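# Four arms move a block row from bench to board

## Task

Carry the line of blocks from the bench to the board and set them down so every block stands fully on the board, all in a single straight line with each block in contact with its neighbour.

## Robot and tools

Setup: four identical i2rt Big YAM arms, arm1 to arm4, each with six joints, a five-fingered right hand and a wrist camera (arm1_cam_wrist to arm4_cam_wrist). Two fixed room cameras, cam_high and cam_low, also watch. Feet (base_link, scene frame, metres): arm1 x=-0.426 y=-0.547 z=+1.092; arm2 x=+0.390 y=-0.566 z=+1.174; arm3 x=-0.404 y=+0.556 z=+1.097; arm4 x=+0.444 y=+0.545 z=+1.127. arm1 and arm2 sit on the -y side facing +y; arm3 and arm4 sit on the +y side facing -y. Reach is about 1.07 m from the joint1 axis.

Frame: one scene frame for everything, origin on the floor, +z up, metres. The hand point sits 0.045 m ahead of the palm; its +z runs along straightened fingers, +y out of the palm, +x across the palm away from the thumb. Fingers extend 0.06 to 0.07 m past the point and lie 0.06 m behind it along -y. A bracket on the little-finger side of the wrist sticks out and can collide with things.

Tool move: arguments arm1, arm2, arm3, arm4 (each optional, one object per arm) plus cameras. An arm not named receives nothing new and may keep pushing toward its previous targets. Inside an arm's object:
- joints: absolute targets by name. Arm joints in radians: joint1_rad -2.879..2.879 (yaw about the foot, positive counter-clockwise from above), joint2_rad 0..3.141 (shoulder), joint3_rad 0..3.019 (elbow), joint4_rad -1.692..1.57 (hand pitch, positive tilts fingers up), joint5_rad -1.57..1.57 (sideways swing, positive to arm's right), joint6_rad -2.094..2.094 (roll, positive clockwise seen from behind). Hand values on a -1..1 scale: hand_little, hand_ring, hand_middle, hand_index, hand_thumb_bend (+1 straight, -1 curled), hand_thumb_turn (+1 beside palm, -1 facing fingers). Settings: hand_force_limit -1..1 (about 0 N to 10 N fingertip, 15 N for thumb motors), hand_speed -0.96..1 (full speed from +0.48; starts at -0.8, force limit starts at 0).
- target: a seven-number list [x, y, z, qw, qx, qy, qz], an absolute hand pose in the scene frame, metres plus unit quaternion, in the same form the result's hand line shows. The hand moves in a straight line from hand_target toward it. With target, joints may only contain the hand_ keys, else refusal.
- speed: top path speed, 0.002 to 0.5 m/s, default 0.25; only valid with target. Rotation is capped at twice that value in rad/s.
- min_time_s: 0.1 to 8 s, the minimum duration of that arm's joint motions; used with joints.
All motions in one call begin together; all hand paths finish together, paced by the slowest. Paths last 0.5 to 10 s, actions at most 15 s. Paths do not avoid obstacles or other arms. Hands lag, drift and often stop a centimetre or more off; a near-straight arm may overshoot speed. Unknown keys make the call invalid; out-of-range values get it refused, and a refusal cancels your later move, wait and finished_scene calls in the same reply.

cameras: list from arm1_cam_wrist, arm2_cam_wrist, arm3_cam_wrist, arm4_cam_wrist, cam_high, cam_low, all. Omitted means all for an empty move, none otherwise. An empty move returns full state and images.

Results: per-arm joint_positions, Joint velocities ("within noise" when still), joint torques, hand and hand_target poses, joint_status and hand_status, hand_stopped_by (six words for little, ring, middle, index, thumb_bend, thumb_turn: moving, target, force, stalled, fault), and <motor>_load_n in N (positive means pushed open). The move line says per arm "done" or the worst status, e.g. time_out. Status words: off_target (rested short, may still push); time_out (joint kept a nearby target and pushes on; send its reported position to relax it); not_followed, "joint command not followed" or "pose unreachable" (a safety check blocked it; it may keep retrying). on_its_own lists uncommanded activity. Arms under "as last shown" were not commanded; their status reads "not commanded". The pictures line gives image order; images may trail the state slightly.

Gripping: a finger motor moves only when its target changes by 0.002 or more; it halts at the target or when closing load hits hand_force_limit, then locks. For a soft grip use hand_speed -0.94 or lower. Turn the thumb fully in front (hand_thumb_turn -1) to wrap objects about 0.035 to 0.065 m thick. To tighten, raise hand_force_limit and send a more-closed target; to release, send a more-open one. A lost grip shows as loads near 0.

wait: seconds 0 to 10, optional cameras; commands nothing and returns state.
zoom_image: camera name plus region [x0, y0, x1, y1] in pixels from the top-left, at most 504 by 504, from that camera's latest image.
show_instructions: shows the reference image pages; no arguments.
finished_scene: optional scene 1; ends irreversibly, so the blocks must already sit correctly unaided.

Cautions: never push or drop anything off the work area or to the floor. Arms must not press hard on each other (including a hand closing on another arm's fingers); the clearance check can be late and ignores hands and wrist cameras. Arms keep pushing after contact, which heats motors: MOTOR HOT appears near 85 °C, and at 100 °C the arm goes limp for 30 to 60 s (limit_stop_at_motor_heat; resend targets afterward). Avoid slams, fast swings of loads, heavy finger strain and letting blocks fall. Objects may occasionally be nudged by outside disturbances. Simulated time, including thinking, keeps running; smooth, low-effort motion is preferred.

Each tool is called by a JSON object that holds its "op" and its "data", one argument or row to a line.

Reference images:

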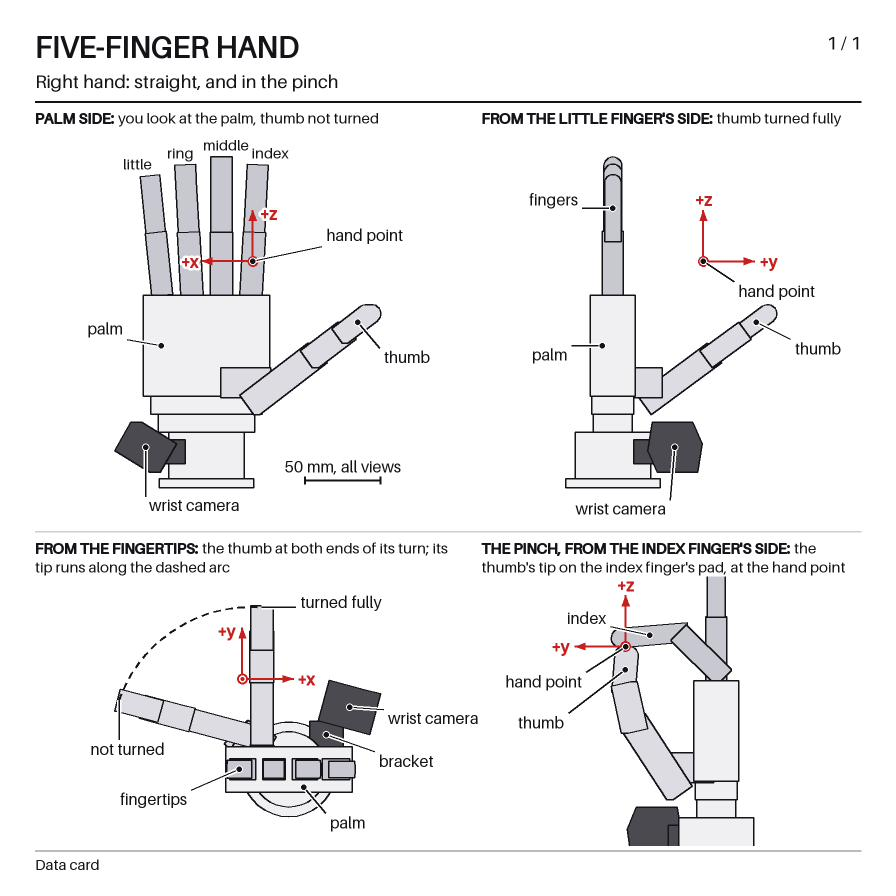

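## Session

{"op": "move", "data": {
  "cameras": ["all"]
}}

Scene clock: 0.00 s.
Joint torques (N m): no reading
Heat: arm1: hottest joint2_rad 35 °C; arm2: hottest joint5_rad 33 °C; arm3: hottest joint1_rad 35 °C; arm4: hottest joint5_rad 35 °C.
Joint velocities: within noise
arm1.joint_positions: joint1_rad=-0.393 joint2_rad=+0.590 joint3_rad=+1.382 joint4_rad=-1.214 joint5_rad=+0.001 joint6_rad=-1.214 hand_little=+1.000 hand_ring=+1.000 hand_middle=+1.000 hand_index=+1.000 hand_thumb_turn=+1.000 hand_thumb_bend=+1.000 hand_force_limit=+0.000 hand_speed=-0.800
arm1.joint_status: not commanded
arm1.hand_stopped_by: target,target,target,target,target,target
arm1.little_load_n: 0.0
arm1.ring_load_n: 0.0
arm1.middle_load_n: 0.0
arm1.index_load_n: 0.0
arm1.thumb_bend_load_n: 0.0
arm1.thumb_turn_load_n: 0.0
arm1.hand: x=-0.2920 y=-0.3397 z=+1.6038 quat_wxyz=(-0.382, +0.768, +0.344, +0.382) (m; scene frame)
arm1.hand_target: x=-0.2927 y=-0.3415 z=+1.6132 quat_wxyz=(-0.388, +0.763, +0.341, +0.388) (m; scene frame)
arm1.hand_status: not commanded
arm2.joint_positions: joint1_rad=-0.349 joint2_rad=+0.504 joint3_rad=+1.310 joint4_rad=-1.356 joint5_rad=+0.175 joint6_rad=-1.099 hand_little=+1.000 hand_ring=+1.000 hand_middle=+1.000 hand_index=+1.000 hand_thumb_turn=+1.000 hand_thumb_bend=+1.000 hand_force_limit=+0.000 hand_speed=-0.800
arm2.joint_status: not commanded
arm2.hand_stopped_by: target,target,target,target,target,target
arm2.little_load_n: 0.0
arm2.ring_load_n: 0.0
arm2.middle_load_n: 0.0
arm2.index_load_n: 0.0
arm2.thumb_bend_load_n: 0.0
arm2.thumb_turn_load_n: 0.0
arm2.hand: x=+0.5299 y=-0.4281 z=+1.6396 quat_wxyz=(-0.308, +0.831, +0.261, +0.382) (m; scene frame)
arm2.hand_target: x=+0.5297 y=-0.4288 z=+1.6510 quat_wxyz=(-0.317, +0.825, +0.258, +0.390) (m; scene frame)
arm2.hand_status: not commanded
arm3.joint_positions: joint1_rad=-0.246 joint2_rad=+0.627 joint3_rad=+1.409 joint4_rad=-1.428 joint5_rad=-0.093 joint6_rad=-1.108 hand_little=+1.000 hand_ring=+1.000 hand_middle=+1.000 hand_index=+1.000 hand_thumb_turn=+1.000 hand_thumb_bend=+1.000 hand_force_limit=+0.000 hand_speed=-0.800
arm3.joint_status: not commanded
arm3.hand_stopped_by: target,target,target,target,target,target
arm3.little_load_n: 0.0
arm3.ring_load_n: 0.0
arm3.middle_load_n: 0.0
arm3.index_load_n: 0.0
arm3.thumb_bend_load_n: 0.0
arm3.thumb_turn_load_n: 0.0
arm3.hand: x=-0.4695 y=+0.3630 z=+1.5705 quat_wxyz=(+0.248, +0.401, -0.796, +0.381) (m; scene frame)
arm3.hand_target: x=-0.4692 y=+0.3641 z=+1.5795 quat_wxyz=(+0.255, +0.399, -0.791, +0.388) (m; scene frame)
arm3.hand_status: not commanded
arm4.joint_positions: joint1_rad=+0.290 joint2_rad=+0.625 joint3_rad=+1.331 joint4_rad=-1.442 joint5_rad=+0.232 joint6_rad=-1.309 hand_little=+1.000 hand_ring=+1.000 hand_middle=+1.000 hand_index=+1.000 hand_thumb_turn=+1.000 hand_thumb_bend=+1.000 hand_force_limit=+0.000 hand_speed=-0.800
arm4.joint_status: not commanded
arm4.hand_stopped_by: target,target,target,target,target,target
arm4.little_load_n: 0.0
arm4.ring_load_n: 0.0
arm4.middle_load_n: 0.0
arm4.index_load_n: 0.0
arm4.thumb_bend_load_n: 0.0
arm4.thumb_turn_load_n: 0.0
arm4.hand: x=+0.4227 y=+0.3187 z=+1.5767 quat_wxyz=(+0.280, +0.635, -0.655, +0.300) (m; scene frame)
arm4.hand_target: x=+0.4225 y=+0.3193 z=+1.5848 quat_wxyz=(+0.284, +0.631, -0.653, +0.308) (m; scene frame)
arm4.hand_status: not commanded
pictures: arm1_cam_wrist, arm2_cam_wrist, arm3_cam_wrist, arm4_cam_wrist, cam_high, cam_low

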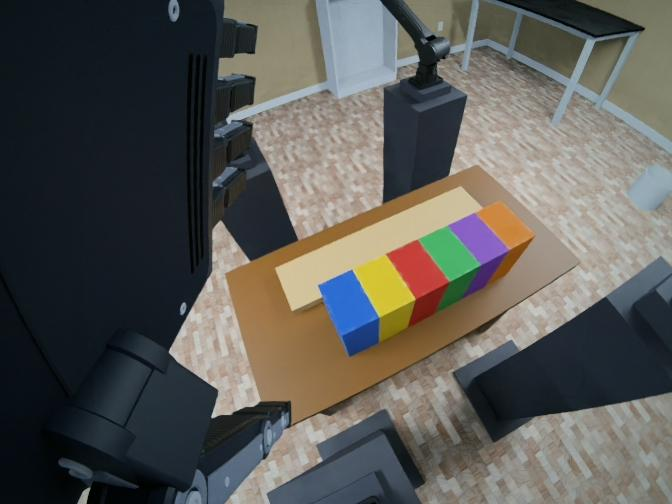

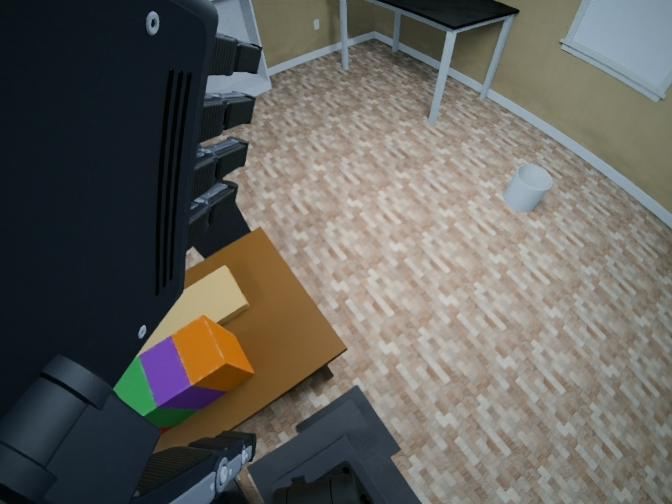

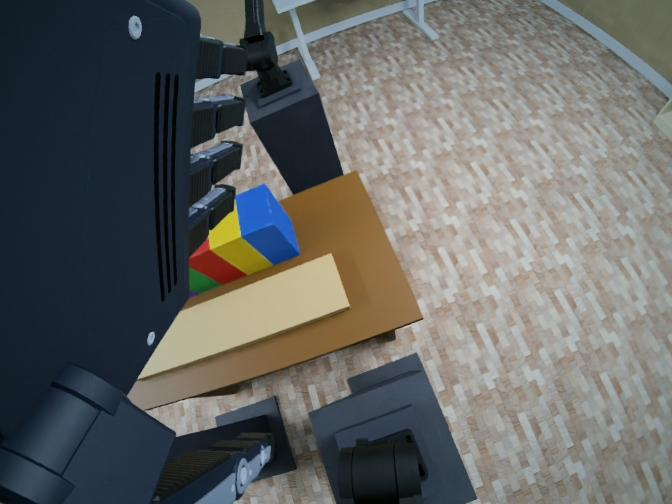

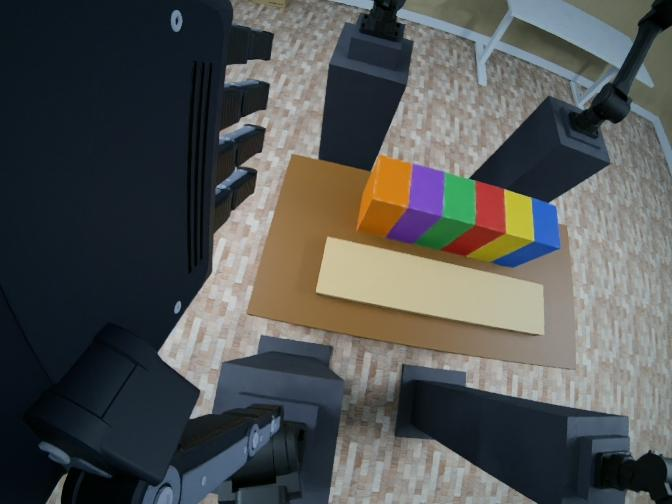

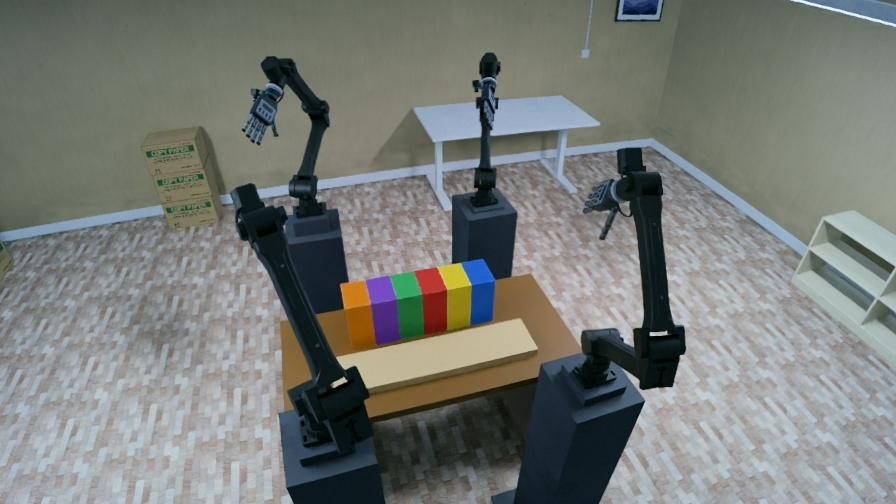

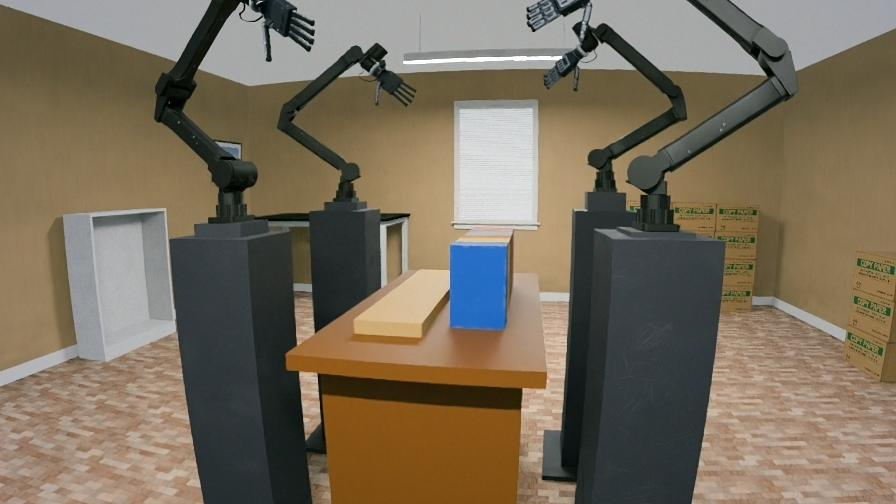

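{"op": "zoom_image", "data": {
  "camera": "cam_high",
  "region": [270, 240, 610, 430]
}}

{"op": "zoom_image", "data": {
  "camera": "cam_low",
  "region": [280, 210, 560, 400]
}}

{"op": "zoom_image", "data": {
  "camera": "arm4_cam_wrist",
  "region": [230, 130, 600, 390]
}}

{"op": "zoom_image", "data": {
  "camera": "arm1_cam_wrist",
  "region": [210, 150, 600, 430]
}}

Scaled by 1.482.

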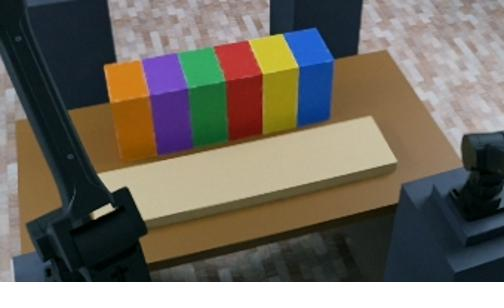

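Scaled by 1.800.

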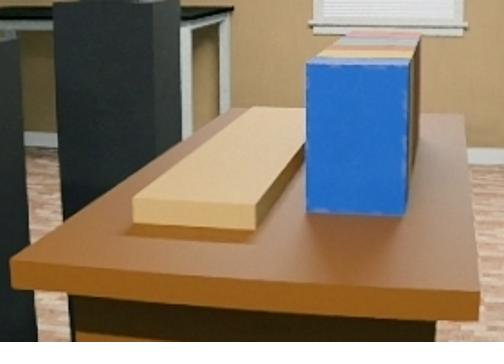

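Scaled by 1.362 from the camera's 672x504 image, which has a finer 960x720 frame.

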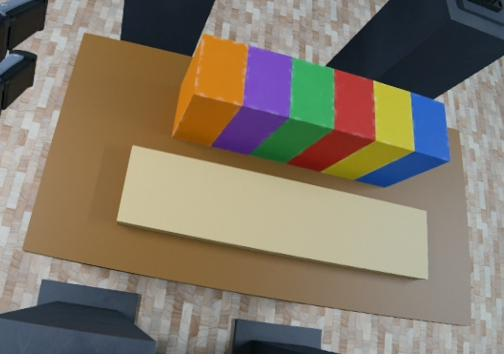

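Scaled by 1.292 from the camera's 672x504 image, which has a finer 960x720 frame.

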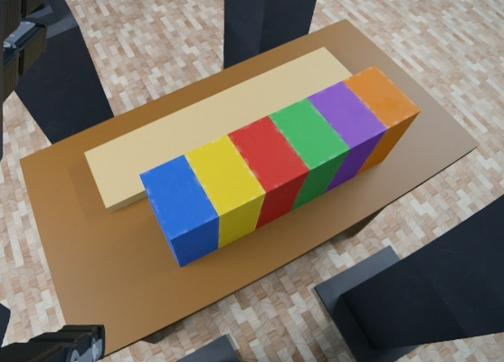

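{"op": "zoom_image", "data": {
  "camera": "arm4_cam_wrist",
  "region": [340, 140, 580, 280]
}}

{"op": "zoom_image", "data": {
  "camera": "arm1_cam_wrist",
  "region": [300, 190, 540, 370]
}}

{"op": "zoom_image", "data": {
  "camera": "cam_high",
  "region": [330, 250, 510, 355]
}}

{"op": "zoom_image", "data": {
  "camera": "cam_low",
  "region": [430, 220, 530, 340]
}}

Scaled by 2.100 from the camera's 672x504 image, which has a finer 960x720 frame.

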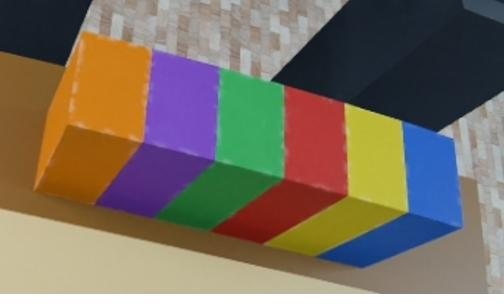

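Scaled by 2.100 from the camera's 672x504 image, which has a finer 960x720 frame.

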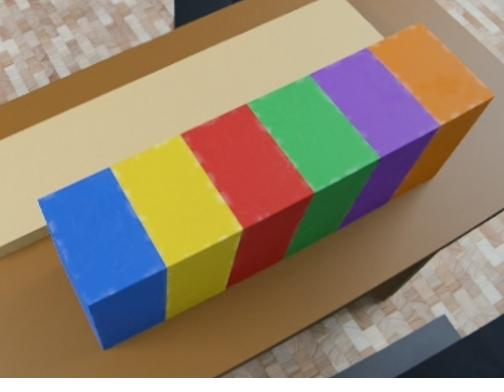

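Scaled by 2.800.

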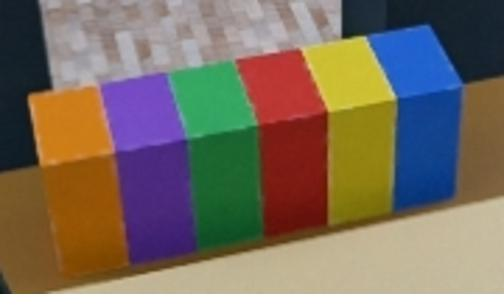

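Scaled by 4.200.

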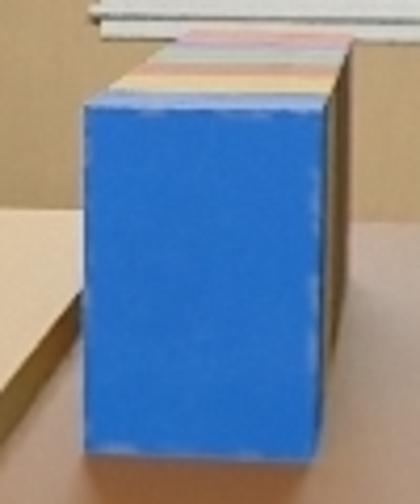

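{"op": "move", "data": {
  "arm1": {"target": [-0.27, -0.35, 1.22, 0, 1, 0, 0], "joints": {"hand_speed": 0, "hand_little": 0, "hand_ring": 0, "hand_middle": 0, "hand_index": 0, "hand_thumb_turn": -1}},
  "arm3": {"target": [-0.21, 0.12, 1.22, 0, 0, 1, 0], "joints": {"hand_speed": 0, "hand_little": 0, "hand_ring": 0, "hand_middle": 0, "hand_index": 0, "hand_thumb_turn": -1}},
  "cameras": ["all"]
}}

Scene clock: 28.07 s.
Joint torques (N m): arm1=[-0.44 -4.95 7.82 0.88 -0.18 0.2] | arm2=[1.61 2.26 9.72 2.15 0.1 -0.03] | arm3=[-0.5 -13.04 14.38 0.65 0.03 0.11] | arm4=[-0.79 3.72 10.13 1.85 0.24 -0.06]
Heat: arm1: hottest joint2_rad 34 °C; arm2: hottest joint3_rad 34 °C; arm3: hottest joint1_rad 35 °C; arm4: hottest joint5_rad 34 °C.
move: arm1 done; arm3 off_target
Joint velocities: within noise
arm1.joint_positions: joint1_rad=-0.646 joint2_rad=+1.188 joint3_rad=+0.916 joint4_rad=-1.295 joint5_rad=+0.012 joint6_rad=-0.644 hand_little=+0.000 hand_ring=+0.000 hand_middle=+0.000 hand_index=+0.000 hand_thumb_turn=-1.000 hand_thumb_bend=+1.000 hand_force_limit=+0.000 hand_speed=+0.000
arm1.joint_status: all done
arm1.hand_stopped_by: target,target,target,target,target,target
arm1.little_load_n: 0.0
arm1.ring_load_n: 0.0
arm1.middle_load_n: 0.0
arm1.index_load_n: 0.0
arm1.thumb_bend_load_n: 0.0
arm1.thumb_turn_load_n: 0.0
arm1.hand: x=-0.2701 y=-0.3551 z=+1.2257 quat_wxyz=(+0.005, +1.000, +0.011, +0.001) (m; scene frame)
arm1.hand_target: x=-0.2682 y=-0.3536 z=+1.2210 quat_wxyz=(+0.005, +1.000, -0.004, -0.002) (m; scene frame)
arm1.hand_status: done (0.008 m and 1.4 deg from the pose sent, 0.385 m and 79.6 deg at the start)
arm2, arm4: as last shown
arm3.joint_positions: joint1_rad=+0.290 joint2_rad=+1.751 joint3_rad=+1.433 joint4_rad=-1.317 joint5_rad=-0.005 joint6_rad=+0.283 hand_little=+0.000 hand_ring=+0.000 hand_middle=+0.000 hand_index=+0.000 hand_thumb_turn=-1.000 hand_thumb_bend=+1.000 hand_force_limit=+0.000 hand_speed=+0.000
arm3.joint_status: all done
arm3.hand_stopped_by: target,target,target,target,target,target
arm3.little_load_n: 0.0
arm3.ring_load_n: 0.0
arm3.middle_load_n: 0.0
arm3.index_load_n: 0.0
arm3.thumb_bend_load_n: 0.0
arm3.thumb_turn_load_n: 0.0
arm3.hand: x=-0.2198 y=+0.1404 z=+1.2092 quat_wxyz=(+0.011, +0.014, -1.000, -0.024) (m; scene frame)
arm3.hand_target: x=-0.2082 y=+0.1228 z=+1.2178 quat_wxyz=(+0.004, +0.012, -1.000, -0.007) (m; scene frame)
arm3.hand_status: off_target (0.025 m and 3.4 deg from the pose sent, 0.499 m and 74.6 deg at the start)
pictures: arm1_cam_wrist, arm2_cam_wrist, arm3_cam_wrist, arm4_cam_wrist, cam_high, cam_low
camera_calibration:
arm1_cam_wrist: T_world_to_cam=[[0.240046, -0.969866, 0.0416937, -0.327515], [-0.824235, -0.180935, 0.536563, -0.950106], [-0.51285, -0.163165, -0.84283, 0.95404], [0, 0, 0, 1]] pos_world=[-0.215212, -0.333887, 1.32754]
arm3_cam_wrist: T_world_to_cam=[[-0.258826, 0.962785, 0.0778014, -0.290851], [0.868734, 0.196816, 0.454494, -0.38036], [0.422267, 0.185224, -0.887346, 1.25139], [0, 0, 0, 1]] pos_world=[-0.273268, 0.123101, 1.30591]

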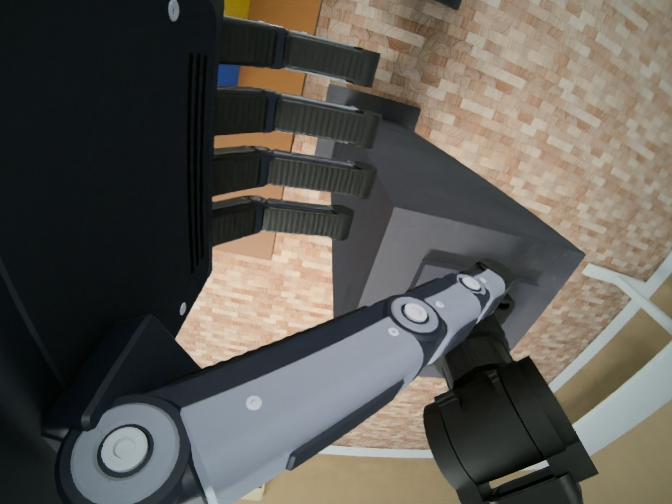

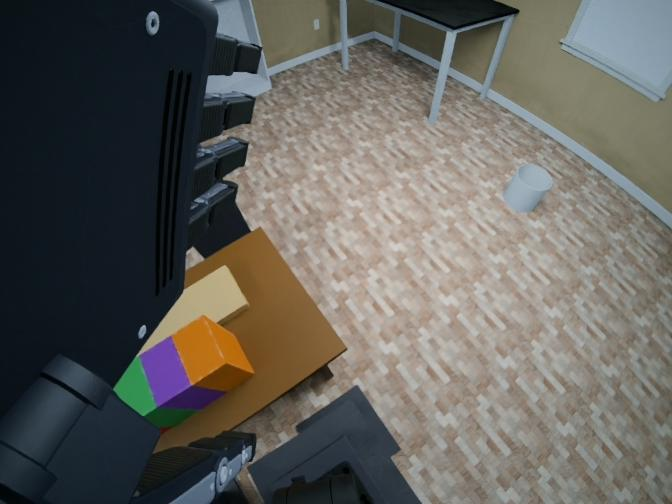

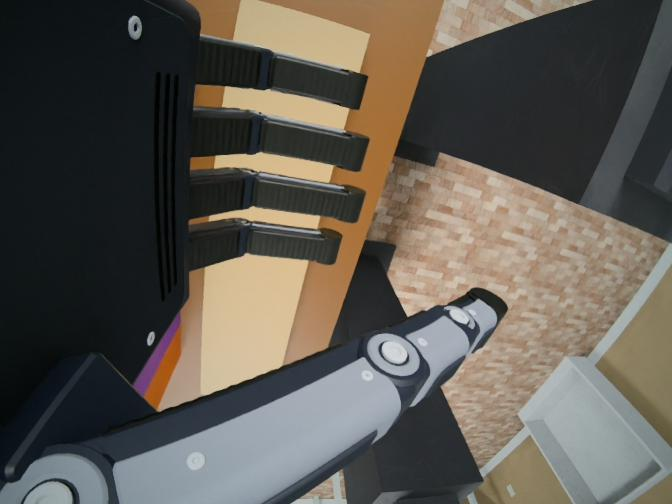

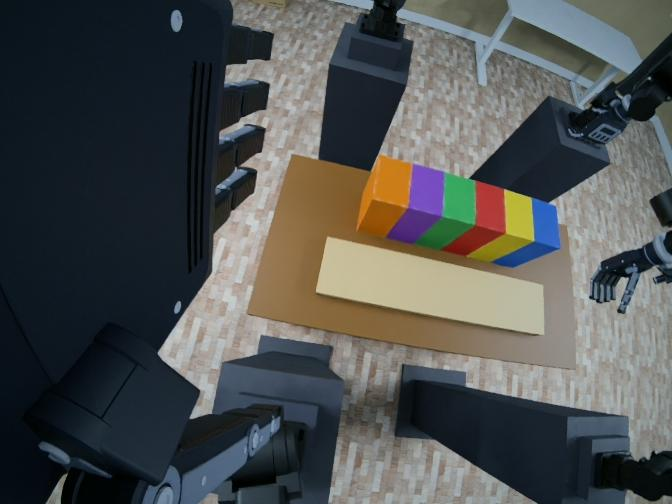

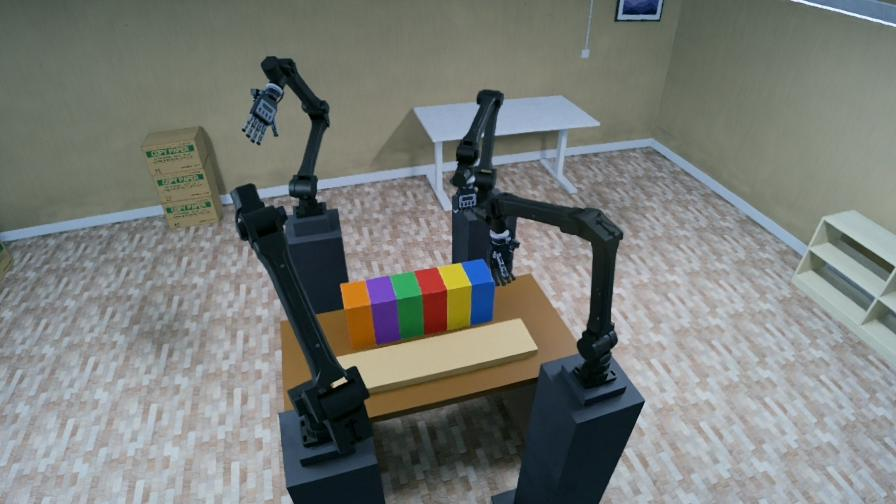

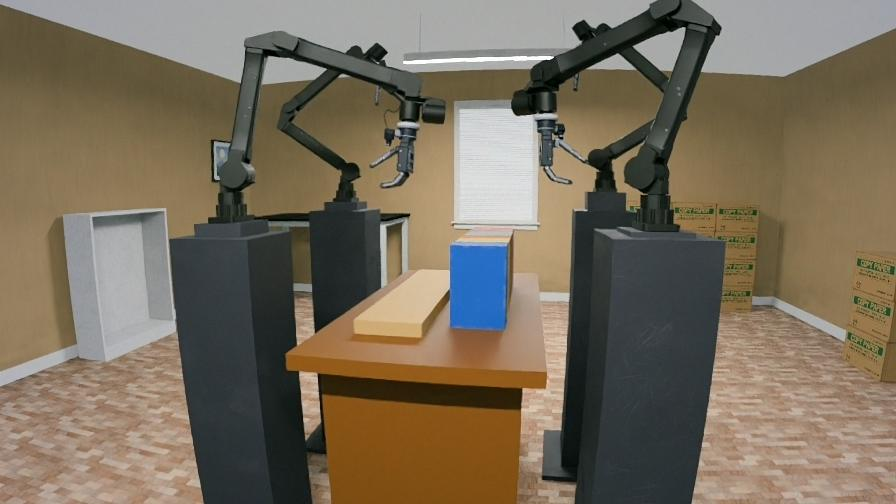

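{"op": "zoom_image", "data": {
  "camera": "cam_low",
  "region": [340, 20, 620, 220]
}}

{"op": "zoom_image", "data": {
  "camera": "cam_high",
  "region": [430, 80, 640, 300]
}}

Scaled by 1.800.

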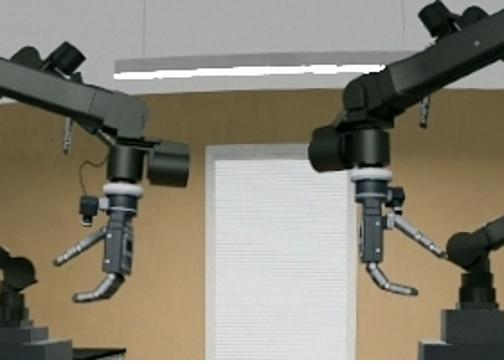

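Scaled by 2.291.

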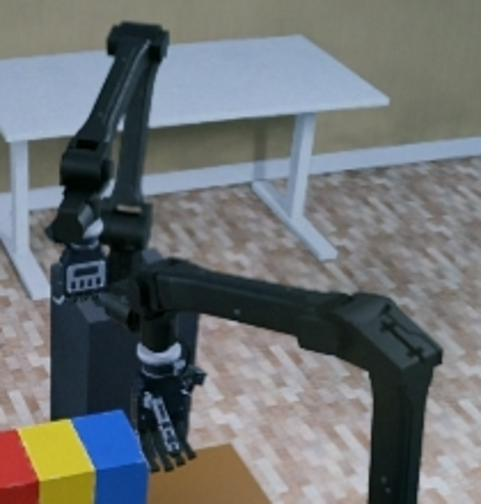

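{"op": "move", "data": {
  "arm1": {"joints": {"joint1_rad": 0.7, "joint2_rad": 0.59, "joint3_rad": 1.38, "joint4_rad": -1.3, "joint6_rad": -1.2}, "min_time_s": 3},
  "cameras": ["cam_high", "cam_low"]
}}

{"op": "move", "data": {
  "arm2": {"joints": {"joint1_rad": 1.0, "joint2_rad": 1.3, "joint3_rad": 1.2, "joint4_rad": -1.47, "joint5_rad": 0.0, "joint6_rad": 1.0, "hand_speed": 0, "hand_little": 0, "hand_ring": 0, "hand_middle": 0, "hand_index": 0, "hand_thumb_turn": -1}, "min_time_s": 4},
  "cameras": ["cam_high", "cam_low"]
}}

Scene clock: 54.13 s.
Joint torques (N m): arm1=[1.26 3.66 10.43 1.83 -0.16 -0.27] | arm2=[1.55 2.26 9.73 2.15 0.1 -0.02] | arm3=[-0.56 -12.92 14.38 0.65 0.03 0.1] | arm4=[-0.73 3.6 10.13 1.84 0.24 -0.04]
Heat: arm1: hottest joint2_rad 34 °C; arm2: hottest joint3_rad 36 °C; arm3: hottest joint1_rad 35 °C; arm4: hottest joint5_rad 33 °C.
move: arm1 done
Joint velocities: within noise
arm1.joint_positions: joint1_rad=+0.702 joint2_rad=+0.582 joint3_rad=+1.345 joint4_rad=-1.297 joint5_rad=+0.007 joint6_rad=-1.168 hand_little=+0.000 hand_ring=+0.000 hand_middle=+0.000 hand_index=+0.000 hand_thumb_turn=-1.000 hand_thumb_bend=+1.000 hand_force_limit=+0.000 hand_speed=+0.000
arm1.joint_status: all done
arm1.hand_stopped_by: target,target,target,target,target,target
arm1.little_load_n: 0.0
arm1.ring_load_n: 0.0
arm1.middle_load_n: 0.0
arm1.index_load_n: 0.0
arm1.thumb_bend_load_n: 0.0
arm1.thumb_turn_load_n: 0.0
arm1.hand: x=-0.5358 y=-0.3481 z=+1.5705 quat_wxyz=(-0.485, +0.510, +0.702, +0.107) (m; scene frame)
arm1.hand_target: x=-0.5340 y=-0.3527 z=+1.5876 quat_wxyz=(-0.499, +0.493, +0.704, +0.112) (m; scene frame)
arm1.hand_status: not commanded
arm2, arm3, arm4: as last shown
arm3.index_load_n: 0.5
arm3.thumb_bend_load_n: -0.5
arm3.hand_target: x=-0.2082 y=+0.1228 z=+1.2178 quat_wxyz=(+0.004, +0.013, -1.000, -0.007) (m; scene frame)
pictures: cam_high, cam_low

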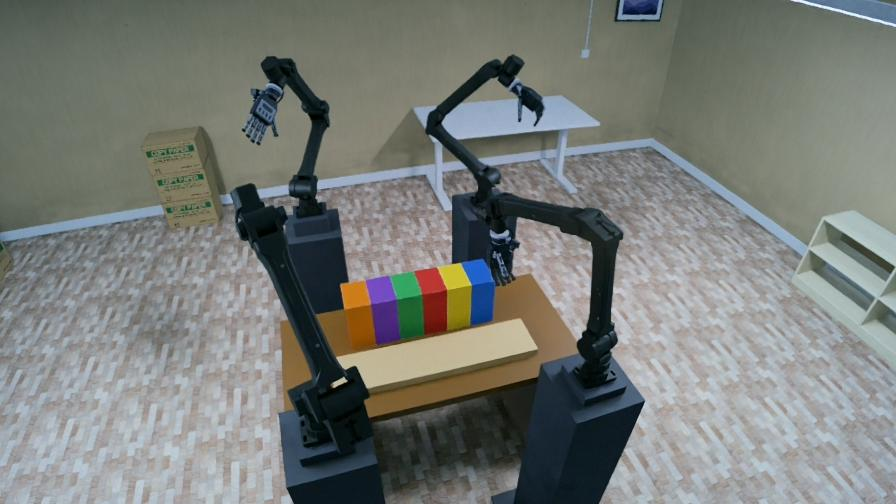

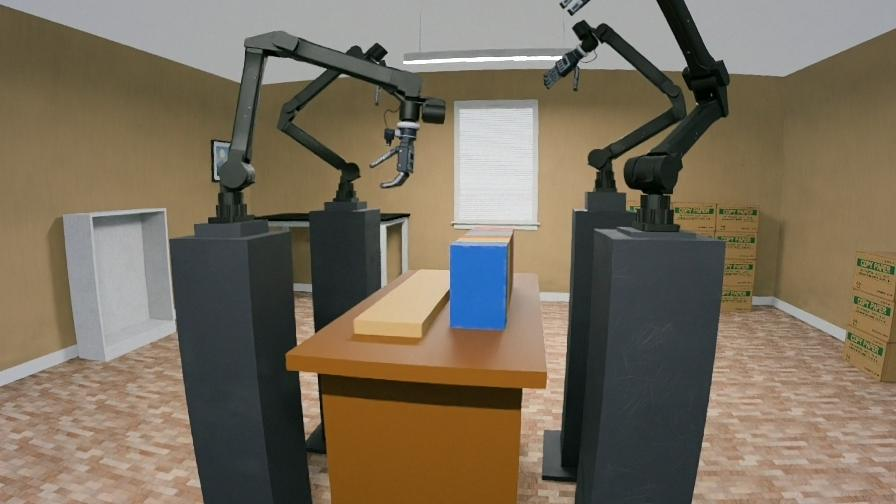

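Scene clock: 58.93 s.
Joint torques (N m): arm1=[1.44 3.49 10.59 1.83 -0.12 -0.29] | arm2=[2.26 -8.47 8.16 -0.14 -0.05 0.14] | arm3=[-0.56 -13.04 14.35 0.65 0.03 0.1] | arm4=[-0.62 3.72 10.14 1.84 0.24 -0.06]
Heat: arm1: hottest joint2_rad 34 °C; arm2: hottest joint3_rad 35 °C; arm3: hottest joint1_rad 35 °C; arm4: hottest joint5_rad 33 °C.
move: arm2 done
Joint velocities: within noise
arm1, arm3, arm4: as last shown
arm1.joint_positions: joint1_rad=+0.702 joint2_rad=+0.582 joint3_rad=+1.345 joint4_rad=-1.297 joint5_rad=+0.007 joint6_rad=-1.170 hand_little=+0.000 hand_ring=+0.000 hand_middle=+0.000 hand_index=+0.000 hand_thumb_turn=-1.000 hand_thumb_bend=+1.000 hand_force_limit=+0.000 hand_speed=+0.000
arm1.index_load_n: 0.5
arm1.thumb_turn_load_n: 0.5
arm1.hand: x=-0.5357 y=-0.3480 z=+1.5706 quat_wxyz=(-0.485, +0.509, +0.703, +0.108) (m; scene frame)
arm1.hand_target: x=-0.5339 y=-0.3526 z=+1.5876 quat_wxyz=(-0.499, +0.493, +0.704, +0.112) (m; scene frame)
arm2.joint_positions: joint1_rad=+0.987 joint2_rad=+1.311 joint3_rad=+1.203 joint4_rad=-1.457 joint5_rad=+0.013 joint6_rad=+0.975 hand_little=+0.000 hand_ring=+0.000 hand_middle=+0.000 hand_index=+0.000 hand_thumb_turn=-1.000 hand_thumb_bend=+1.000 hand_force_limit=+0.000 hand_speed=+0.000
arm2.joint_status: all done
arm2.hand_stopped_by: target,target,target,target,target,target
arm2.little_load_n: 0.0
arm2.ring_load_n: 0.0
arm2.middle_load_n: 0.0
arm2.index_load_n: 0.0
arm2.thumb_bend_load_n: 0.0
arm2.thumb_turn_load_n: 0.0
arm2.hand: x=+0.0594 y=-0.4066 z=+1.3810 quat_wxyz=(-0.007, +1.000, -0.013, -0.003) (m; scene frame)
arm2.hand_target: x=+0.0607 y=-0.4107 z=+1.3790 quat_wxyz=(-0.002, +1.000, -0.018, +0.003) (m; scene frame)
arm2.hand_status: not commanded
arm3.middle_load_n: 0.5
arm3.index_load_n: 0.0
arm3.thumb_bend_load_n: 0.0
pictures: cam_high, cam_low

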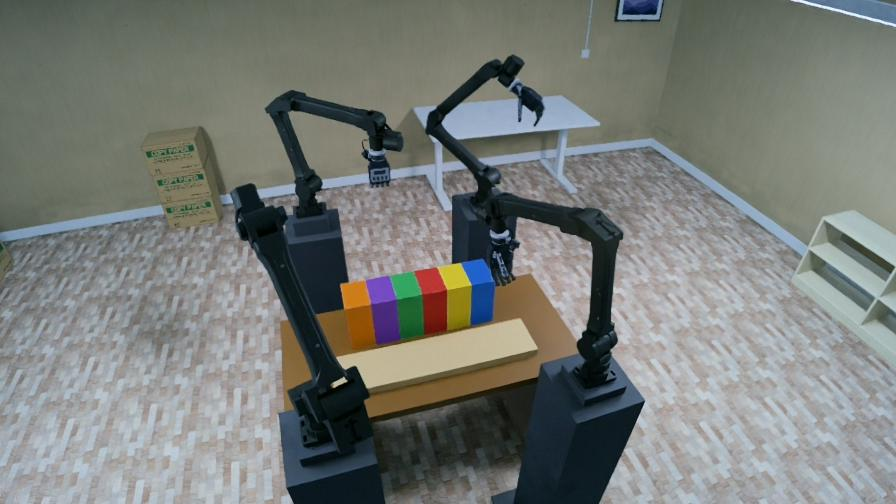

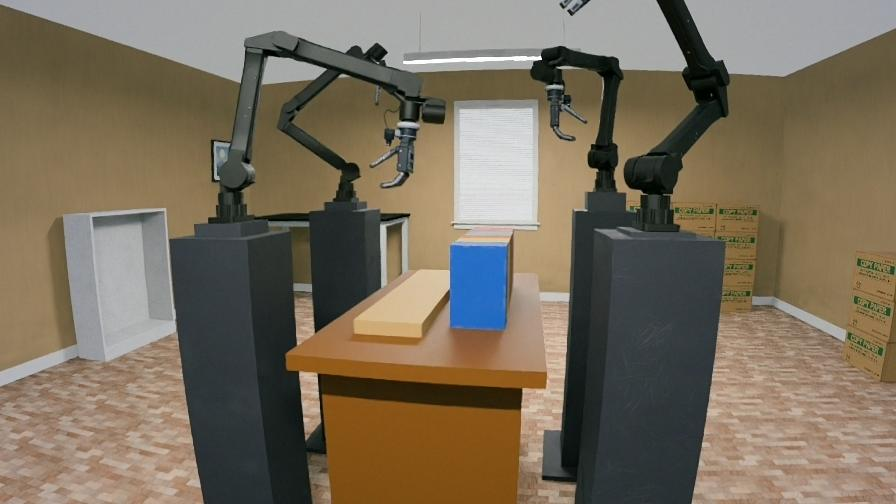

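{"op": "move", "data": {
  "arm2": {"target": [-0.28, -0.36, 1.22, 0, 1, 0, 0]},
  "arm3": {"target": [-0.19, 0.10, 1.22, 0, 0, 1, 0]},
  "cameras": ["cam_high", "cam_low", "arm4_cam_wrist"]
}}

Scene clock: 62.40 s.
Joint torques (N m): arm1=[1.14 3.55 10.43 1.8 -0.14 -0.29] | arm2=[2.55 -20.01 13.27 -0.24 -0.06 0.14] | arm3=[-0.09 -12.98 14.8 0.36 0.02 0.1] | arm4=[-0.73 3.66 10.15 1.84 0.24 -0.06]
Heat: arm1: hottest joint2_rad 34 °C; arm2: hottest joint3_rad 36 °C; arm3: hottest joint1_rad 35 °C; arm4: hottest joint5_rad 33 °C.
move: arm2 off_target; arm3 off_target
Joint velocities: within noise
arm1, arm4: as last shown
arm1.index_load_n: 0.0
arm1.thumb_turn_load_n: 0.0
arm2.joint_positions: joint1_rad=+1.208 joint2_rad=+2.265 joint3_rad=+2.027 joint4_rad=-1.381 joint5_rad=+0.008 joint6_rad=+1.171 hand_little=+0.000 hand_ring=+0.000 hand_middle=+0.000 hand_index=+0.000 hand_thumb_turn=-1.000 hand_thumb_bend=+1.000 hand_force_limit=+0.000 hand_speed=+0.000
arm2.joint_status: not commanded
arm2.hand_stopped_by: target,target,target,target,target,target
arm2.little_load_n: 0.0
arm2.ring_load_n: 0.0
arm2.middle_load_n: 0.0
arm2.index_load_n: 0.0
arm2.thumb_bend_load_n: 0.0
arm2.thumb_turn_load_n: 0.0
arm2.hand: x=-0.2610 y=-0.3607 z=+1.1995 quat_wxyz=(+0.005, +1.000, -0.001, +0.019) (m; scene frame)
arm2.hand_target: x=-0.2781 y=-0.3595 z=+1.2169 quat_wxyz=(-0.002, +1.000, -0.004, +0.001) (m; scene frame)
arm2.hand_status: off_target (0.028 m and 2.3 deg from the pose sent, 0.378 m and 1.8 deg at the start)
arm3.joint_positions: joint1_rad=+0.299 joint2_rad=+1.794 joint3_rad=+1.510 joint4_rad=-1.317 joint5_rad=-0.005 joint6_rad=+0.325 hand_little=+0.000 hand_ring=+0.000 hand_middle=+0.000 hand_index=+0.000 hand_thumb_turn=-1.000 hand_thumb_bend=+1.000 hand_force_limit=+0.000 hand_speed=+0.000
arm3.joint_status: not commanded
arm3.hand_stopped_by: target,target,target,target,target,target
arm3.little_load_n: 0.0
arm3.ring_load_n: 0.0
arm3.middle_load_n: 0.0
arm3.index_load_n: 0.0
arm3.thumb_bend_load_n: 0.0
arm3.thumb_turn_load_n: 0.0
arm3.hand: x=-0.2046 y=+0.1143 z=+1.2136 quat_wxyz=(+0.006, -0.002, -1.000, -0.008) (m; scene frame)
arm3.hand_target: x=-0.1905 y=+0.1002 z=+1.2194 quat_wxyz=(+0.002, +0.000, -1.000, +0.002) (m; scene frame)
arm3.hand_status: off_target (0.021 m and 1.2 deg from the pose sent, 0.051 m and 3.4 deg at the start)
pictures: arm4_cam_wrist, cam_high, cam_low

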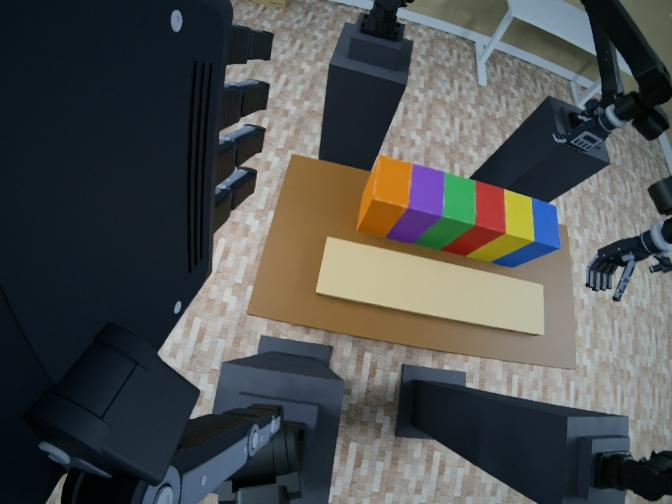

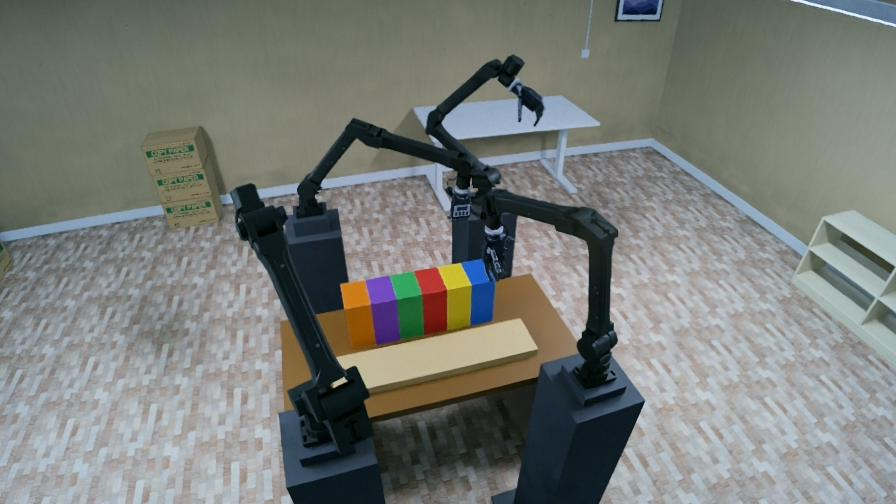

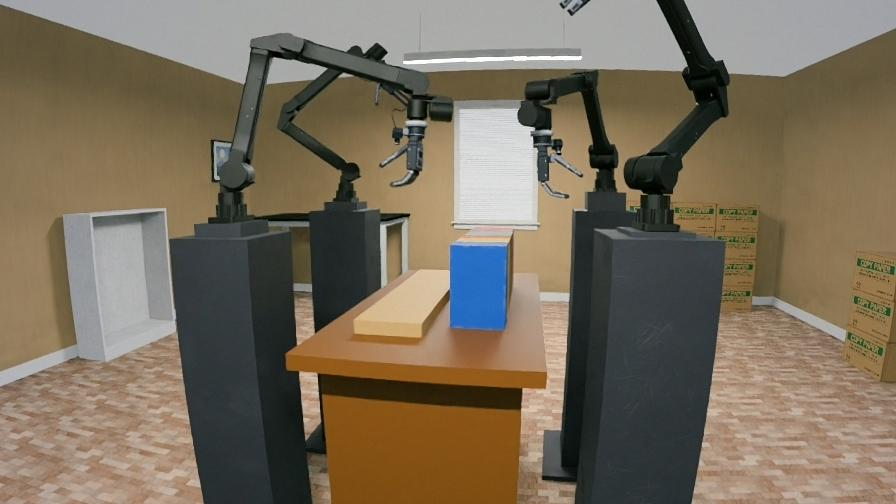

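{"op": "move", "data": {
  "arm2": {"target": [-0.296, -0.35, 0.962, 0, 1, 0, 0], "speed": 0.15},
  "arm3": {"target": [-0.187, 0.106, 0.952, 0, 0, 1, 0], "speed": 0.15},
  "cameras": ["cam_high", "cam_low", "arm4_cam_wrist"]
}}

Scene clock: 65.90 s.
Joint torques (N m): arm1=[1.61 3.43 10.54 1.78 -0.16 -0.3] | arm2=[1.96 -21.95 10.96 0.61 -0.12 0] | arm3=[-0.03 -15.15 6.35 1.11 -0.01 0.1] | arm4=[-0.62 3.84 10.13 1.85 0.24 -0.05]
Heat: arm1: hottest joint2_rad 34 °C; arm2: hottest joint3_rad 36 °C; arm3: hottest joint1_rad 35 °C; arm4: hottest joint5_rad 33 °C.
move: arm2 off_target; arm3 off_target
Joint velocities: within noise
arm1, arm4: as last shown
arm1.thumb_turn_load_n: 0.5
arm2.joint_positions: joint1_rad=+1.205 joint2_rad=+2.638 joint3_rad=+2.016 joint4_rad=-1.022 joint5_rad=+0.005 joint6_rad=+1.173 hand_little=+0.000 hand_ring=+0.000 hand_middle=+0.000 hand_index=+0.000 hand_thumb_turn=-1.000 hand_thumb_bend=+1.000 hand_force_limit=+0.000 hand_speed=+0.000
arm2.joint_status: not commanded
arm2.hand_stopped_by: target,target,target,target,target,target
arm2.little_load_n: 0.0
arm2.ring_load_n: 0.0
arm2.middle_load_n: 0.0
arm2.index_load_n: 0.0
arm2.thumb_bend_load_n: -0.5
arm2.thumb_turn_load_n: 0.0
arm2.hand: x=-0.2655 y=-0.3581 z=+0.9434 quat_wxyz=(+0.012, +0.999, -0.003, +0.030) (m; scene frame)
arm2.hand_target: x=-0.2917 y=-0.3495 z=+0.9629 quat_wxyz=(+0.000, +1.000, -0.002, +0.000) (m; scene frame)
arm2.hand_status: off_target (0.037 m and 3.7 deg from the pose sent, 0.240 m and 2.3 deg at the start)
arm3.joint_positions: joint1_rad=+0.313 joint2_rad=+2.142 joint3_rad=+1.314 joint4_rad=-0.738 joint5_rad=-0.005 joint6_rad=+0.337 hand_little=+0.000 hand_ring=+0.000 hand_middle=+0.000 hand_index=+0.000 hand_thumb_turn=-1.000 hand_thumb_bend=+1.000 hand_force_limit=+0.000 hand_speed=+0.000
arm3.joint_status: not commanded
arm3.hand_stopped_by: target,target,target,target,target,target
arm3.little_load_n: 0.0
arm3.ring_load_n: 0.0
arm3.middle_load_n: 0.0
arm3.index_load_n: 0.0
arm3.thumb_bend_load_n: 0.0
arm3.thumb_turn_load_n: 0.0
arm3.hand: x=-0.1952 y=+0.1010 z=+0.9649 quat_wxyz=(+0.000, -0.001, -1.000, +0.009) (m; scene frame)
arm3.hand_target: x=-0.1892 y=+0.1104 z=+0.9522 quat_wxyz=(+0.002, +0.001, -1.000, +0.000) (m; scene frame)
arm3.hand_status: off_target (0.016 m and 1.0 deg from the pose sent, 0.262 m and 1.2 deg at the start)
pictures: arm4_cam_wrist, cam_high, cam_low

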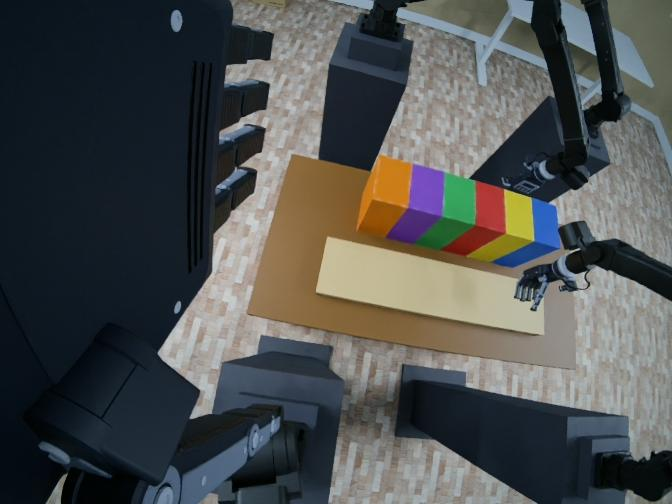

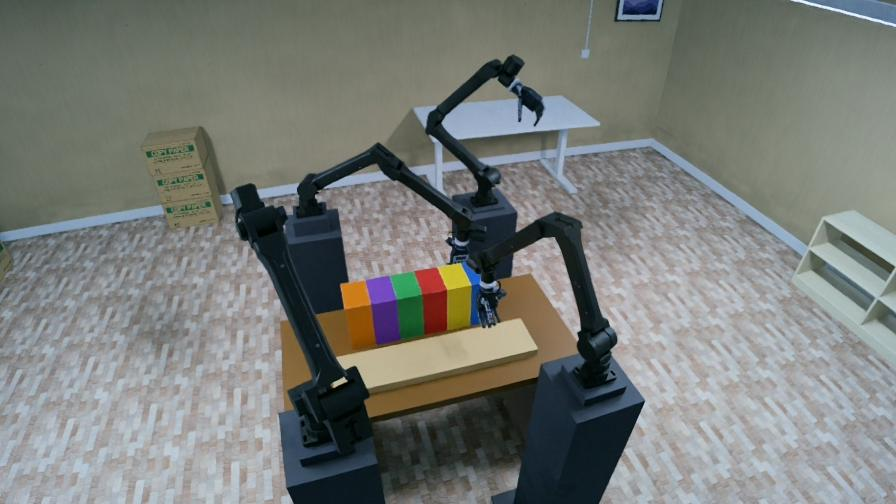

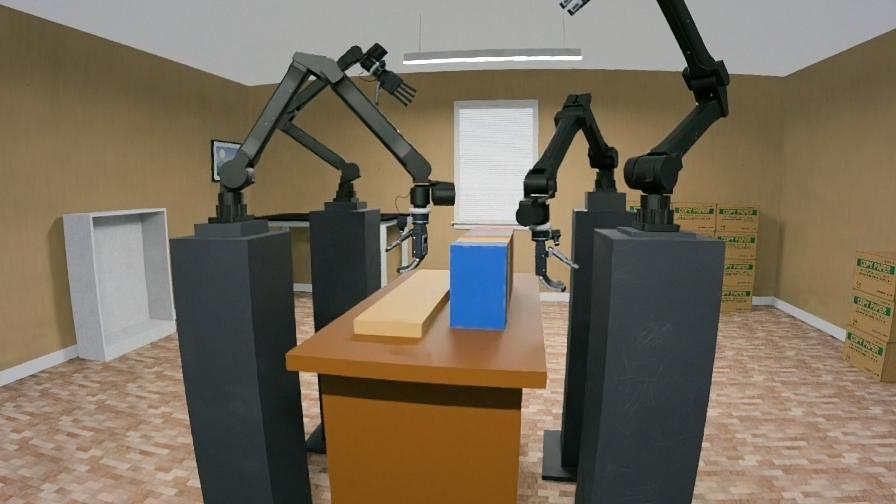

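{"op": "zoom_image", "data": {
  "camera": "cam_low",
  "region": [380, 150, 600, 340]
}}

{"op": "zoom_image", "data": {
  "camera": "arm4_cam_wrist",
  "region": [440, 120, 660, 340]
}}

{"op": "zoom_image", "data": {
  "camera": "cam_high",
  "region": [400, 180, 560, 350]
}}

Scaled by 2.291.

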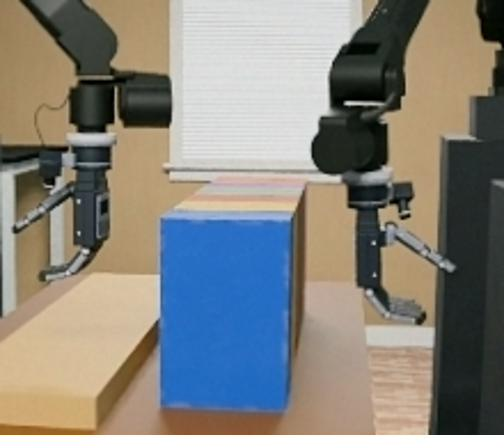

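Scaled by 2.291 from the camera's 672x504 image, which has a finer 960x720 frame.

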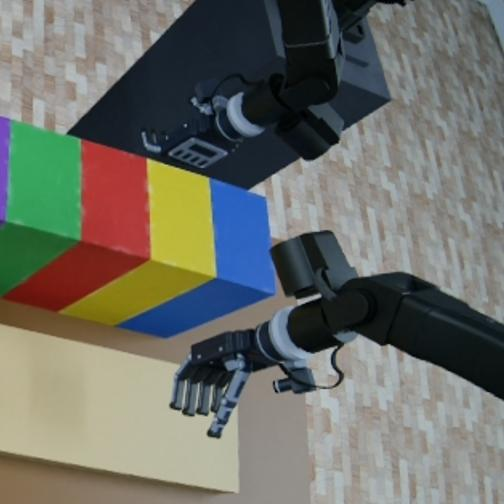

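Scaled by 2.965.

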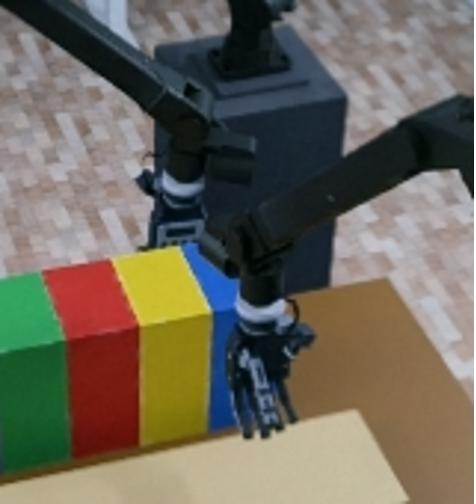

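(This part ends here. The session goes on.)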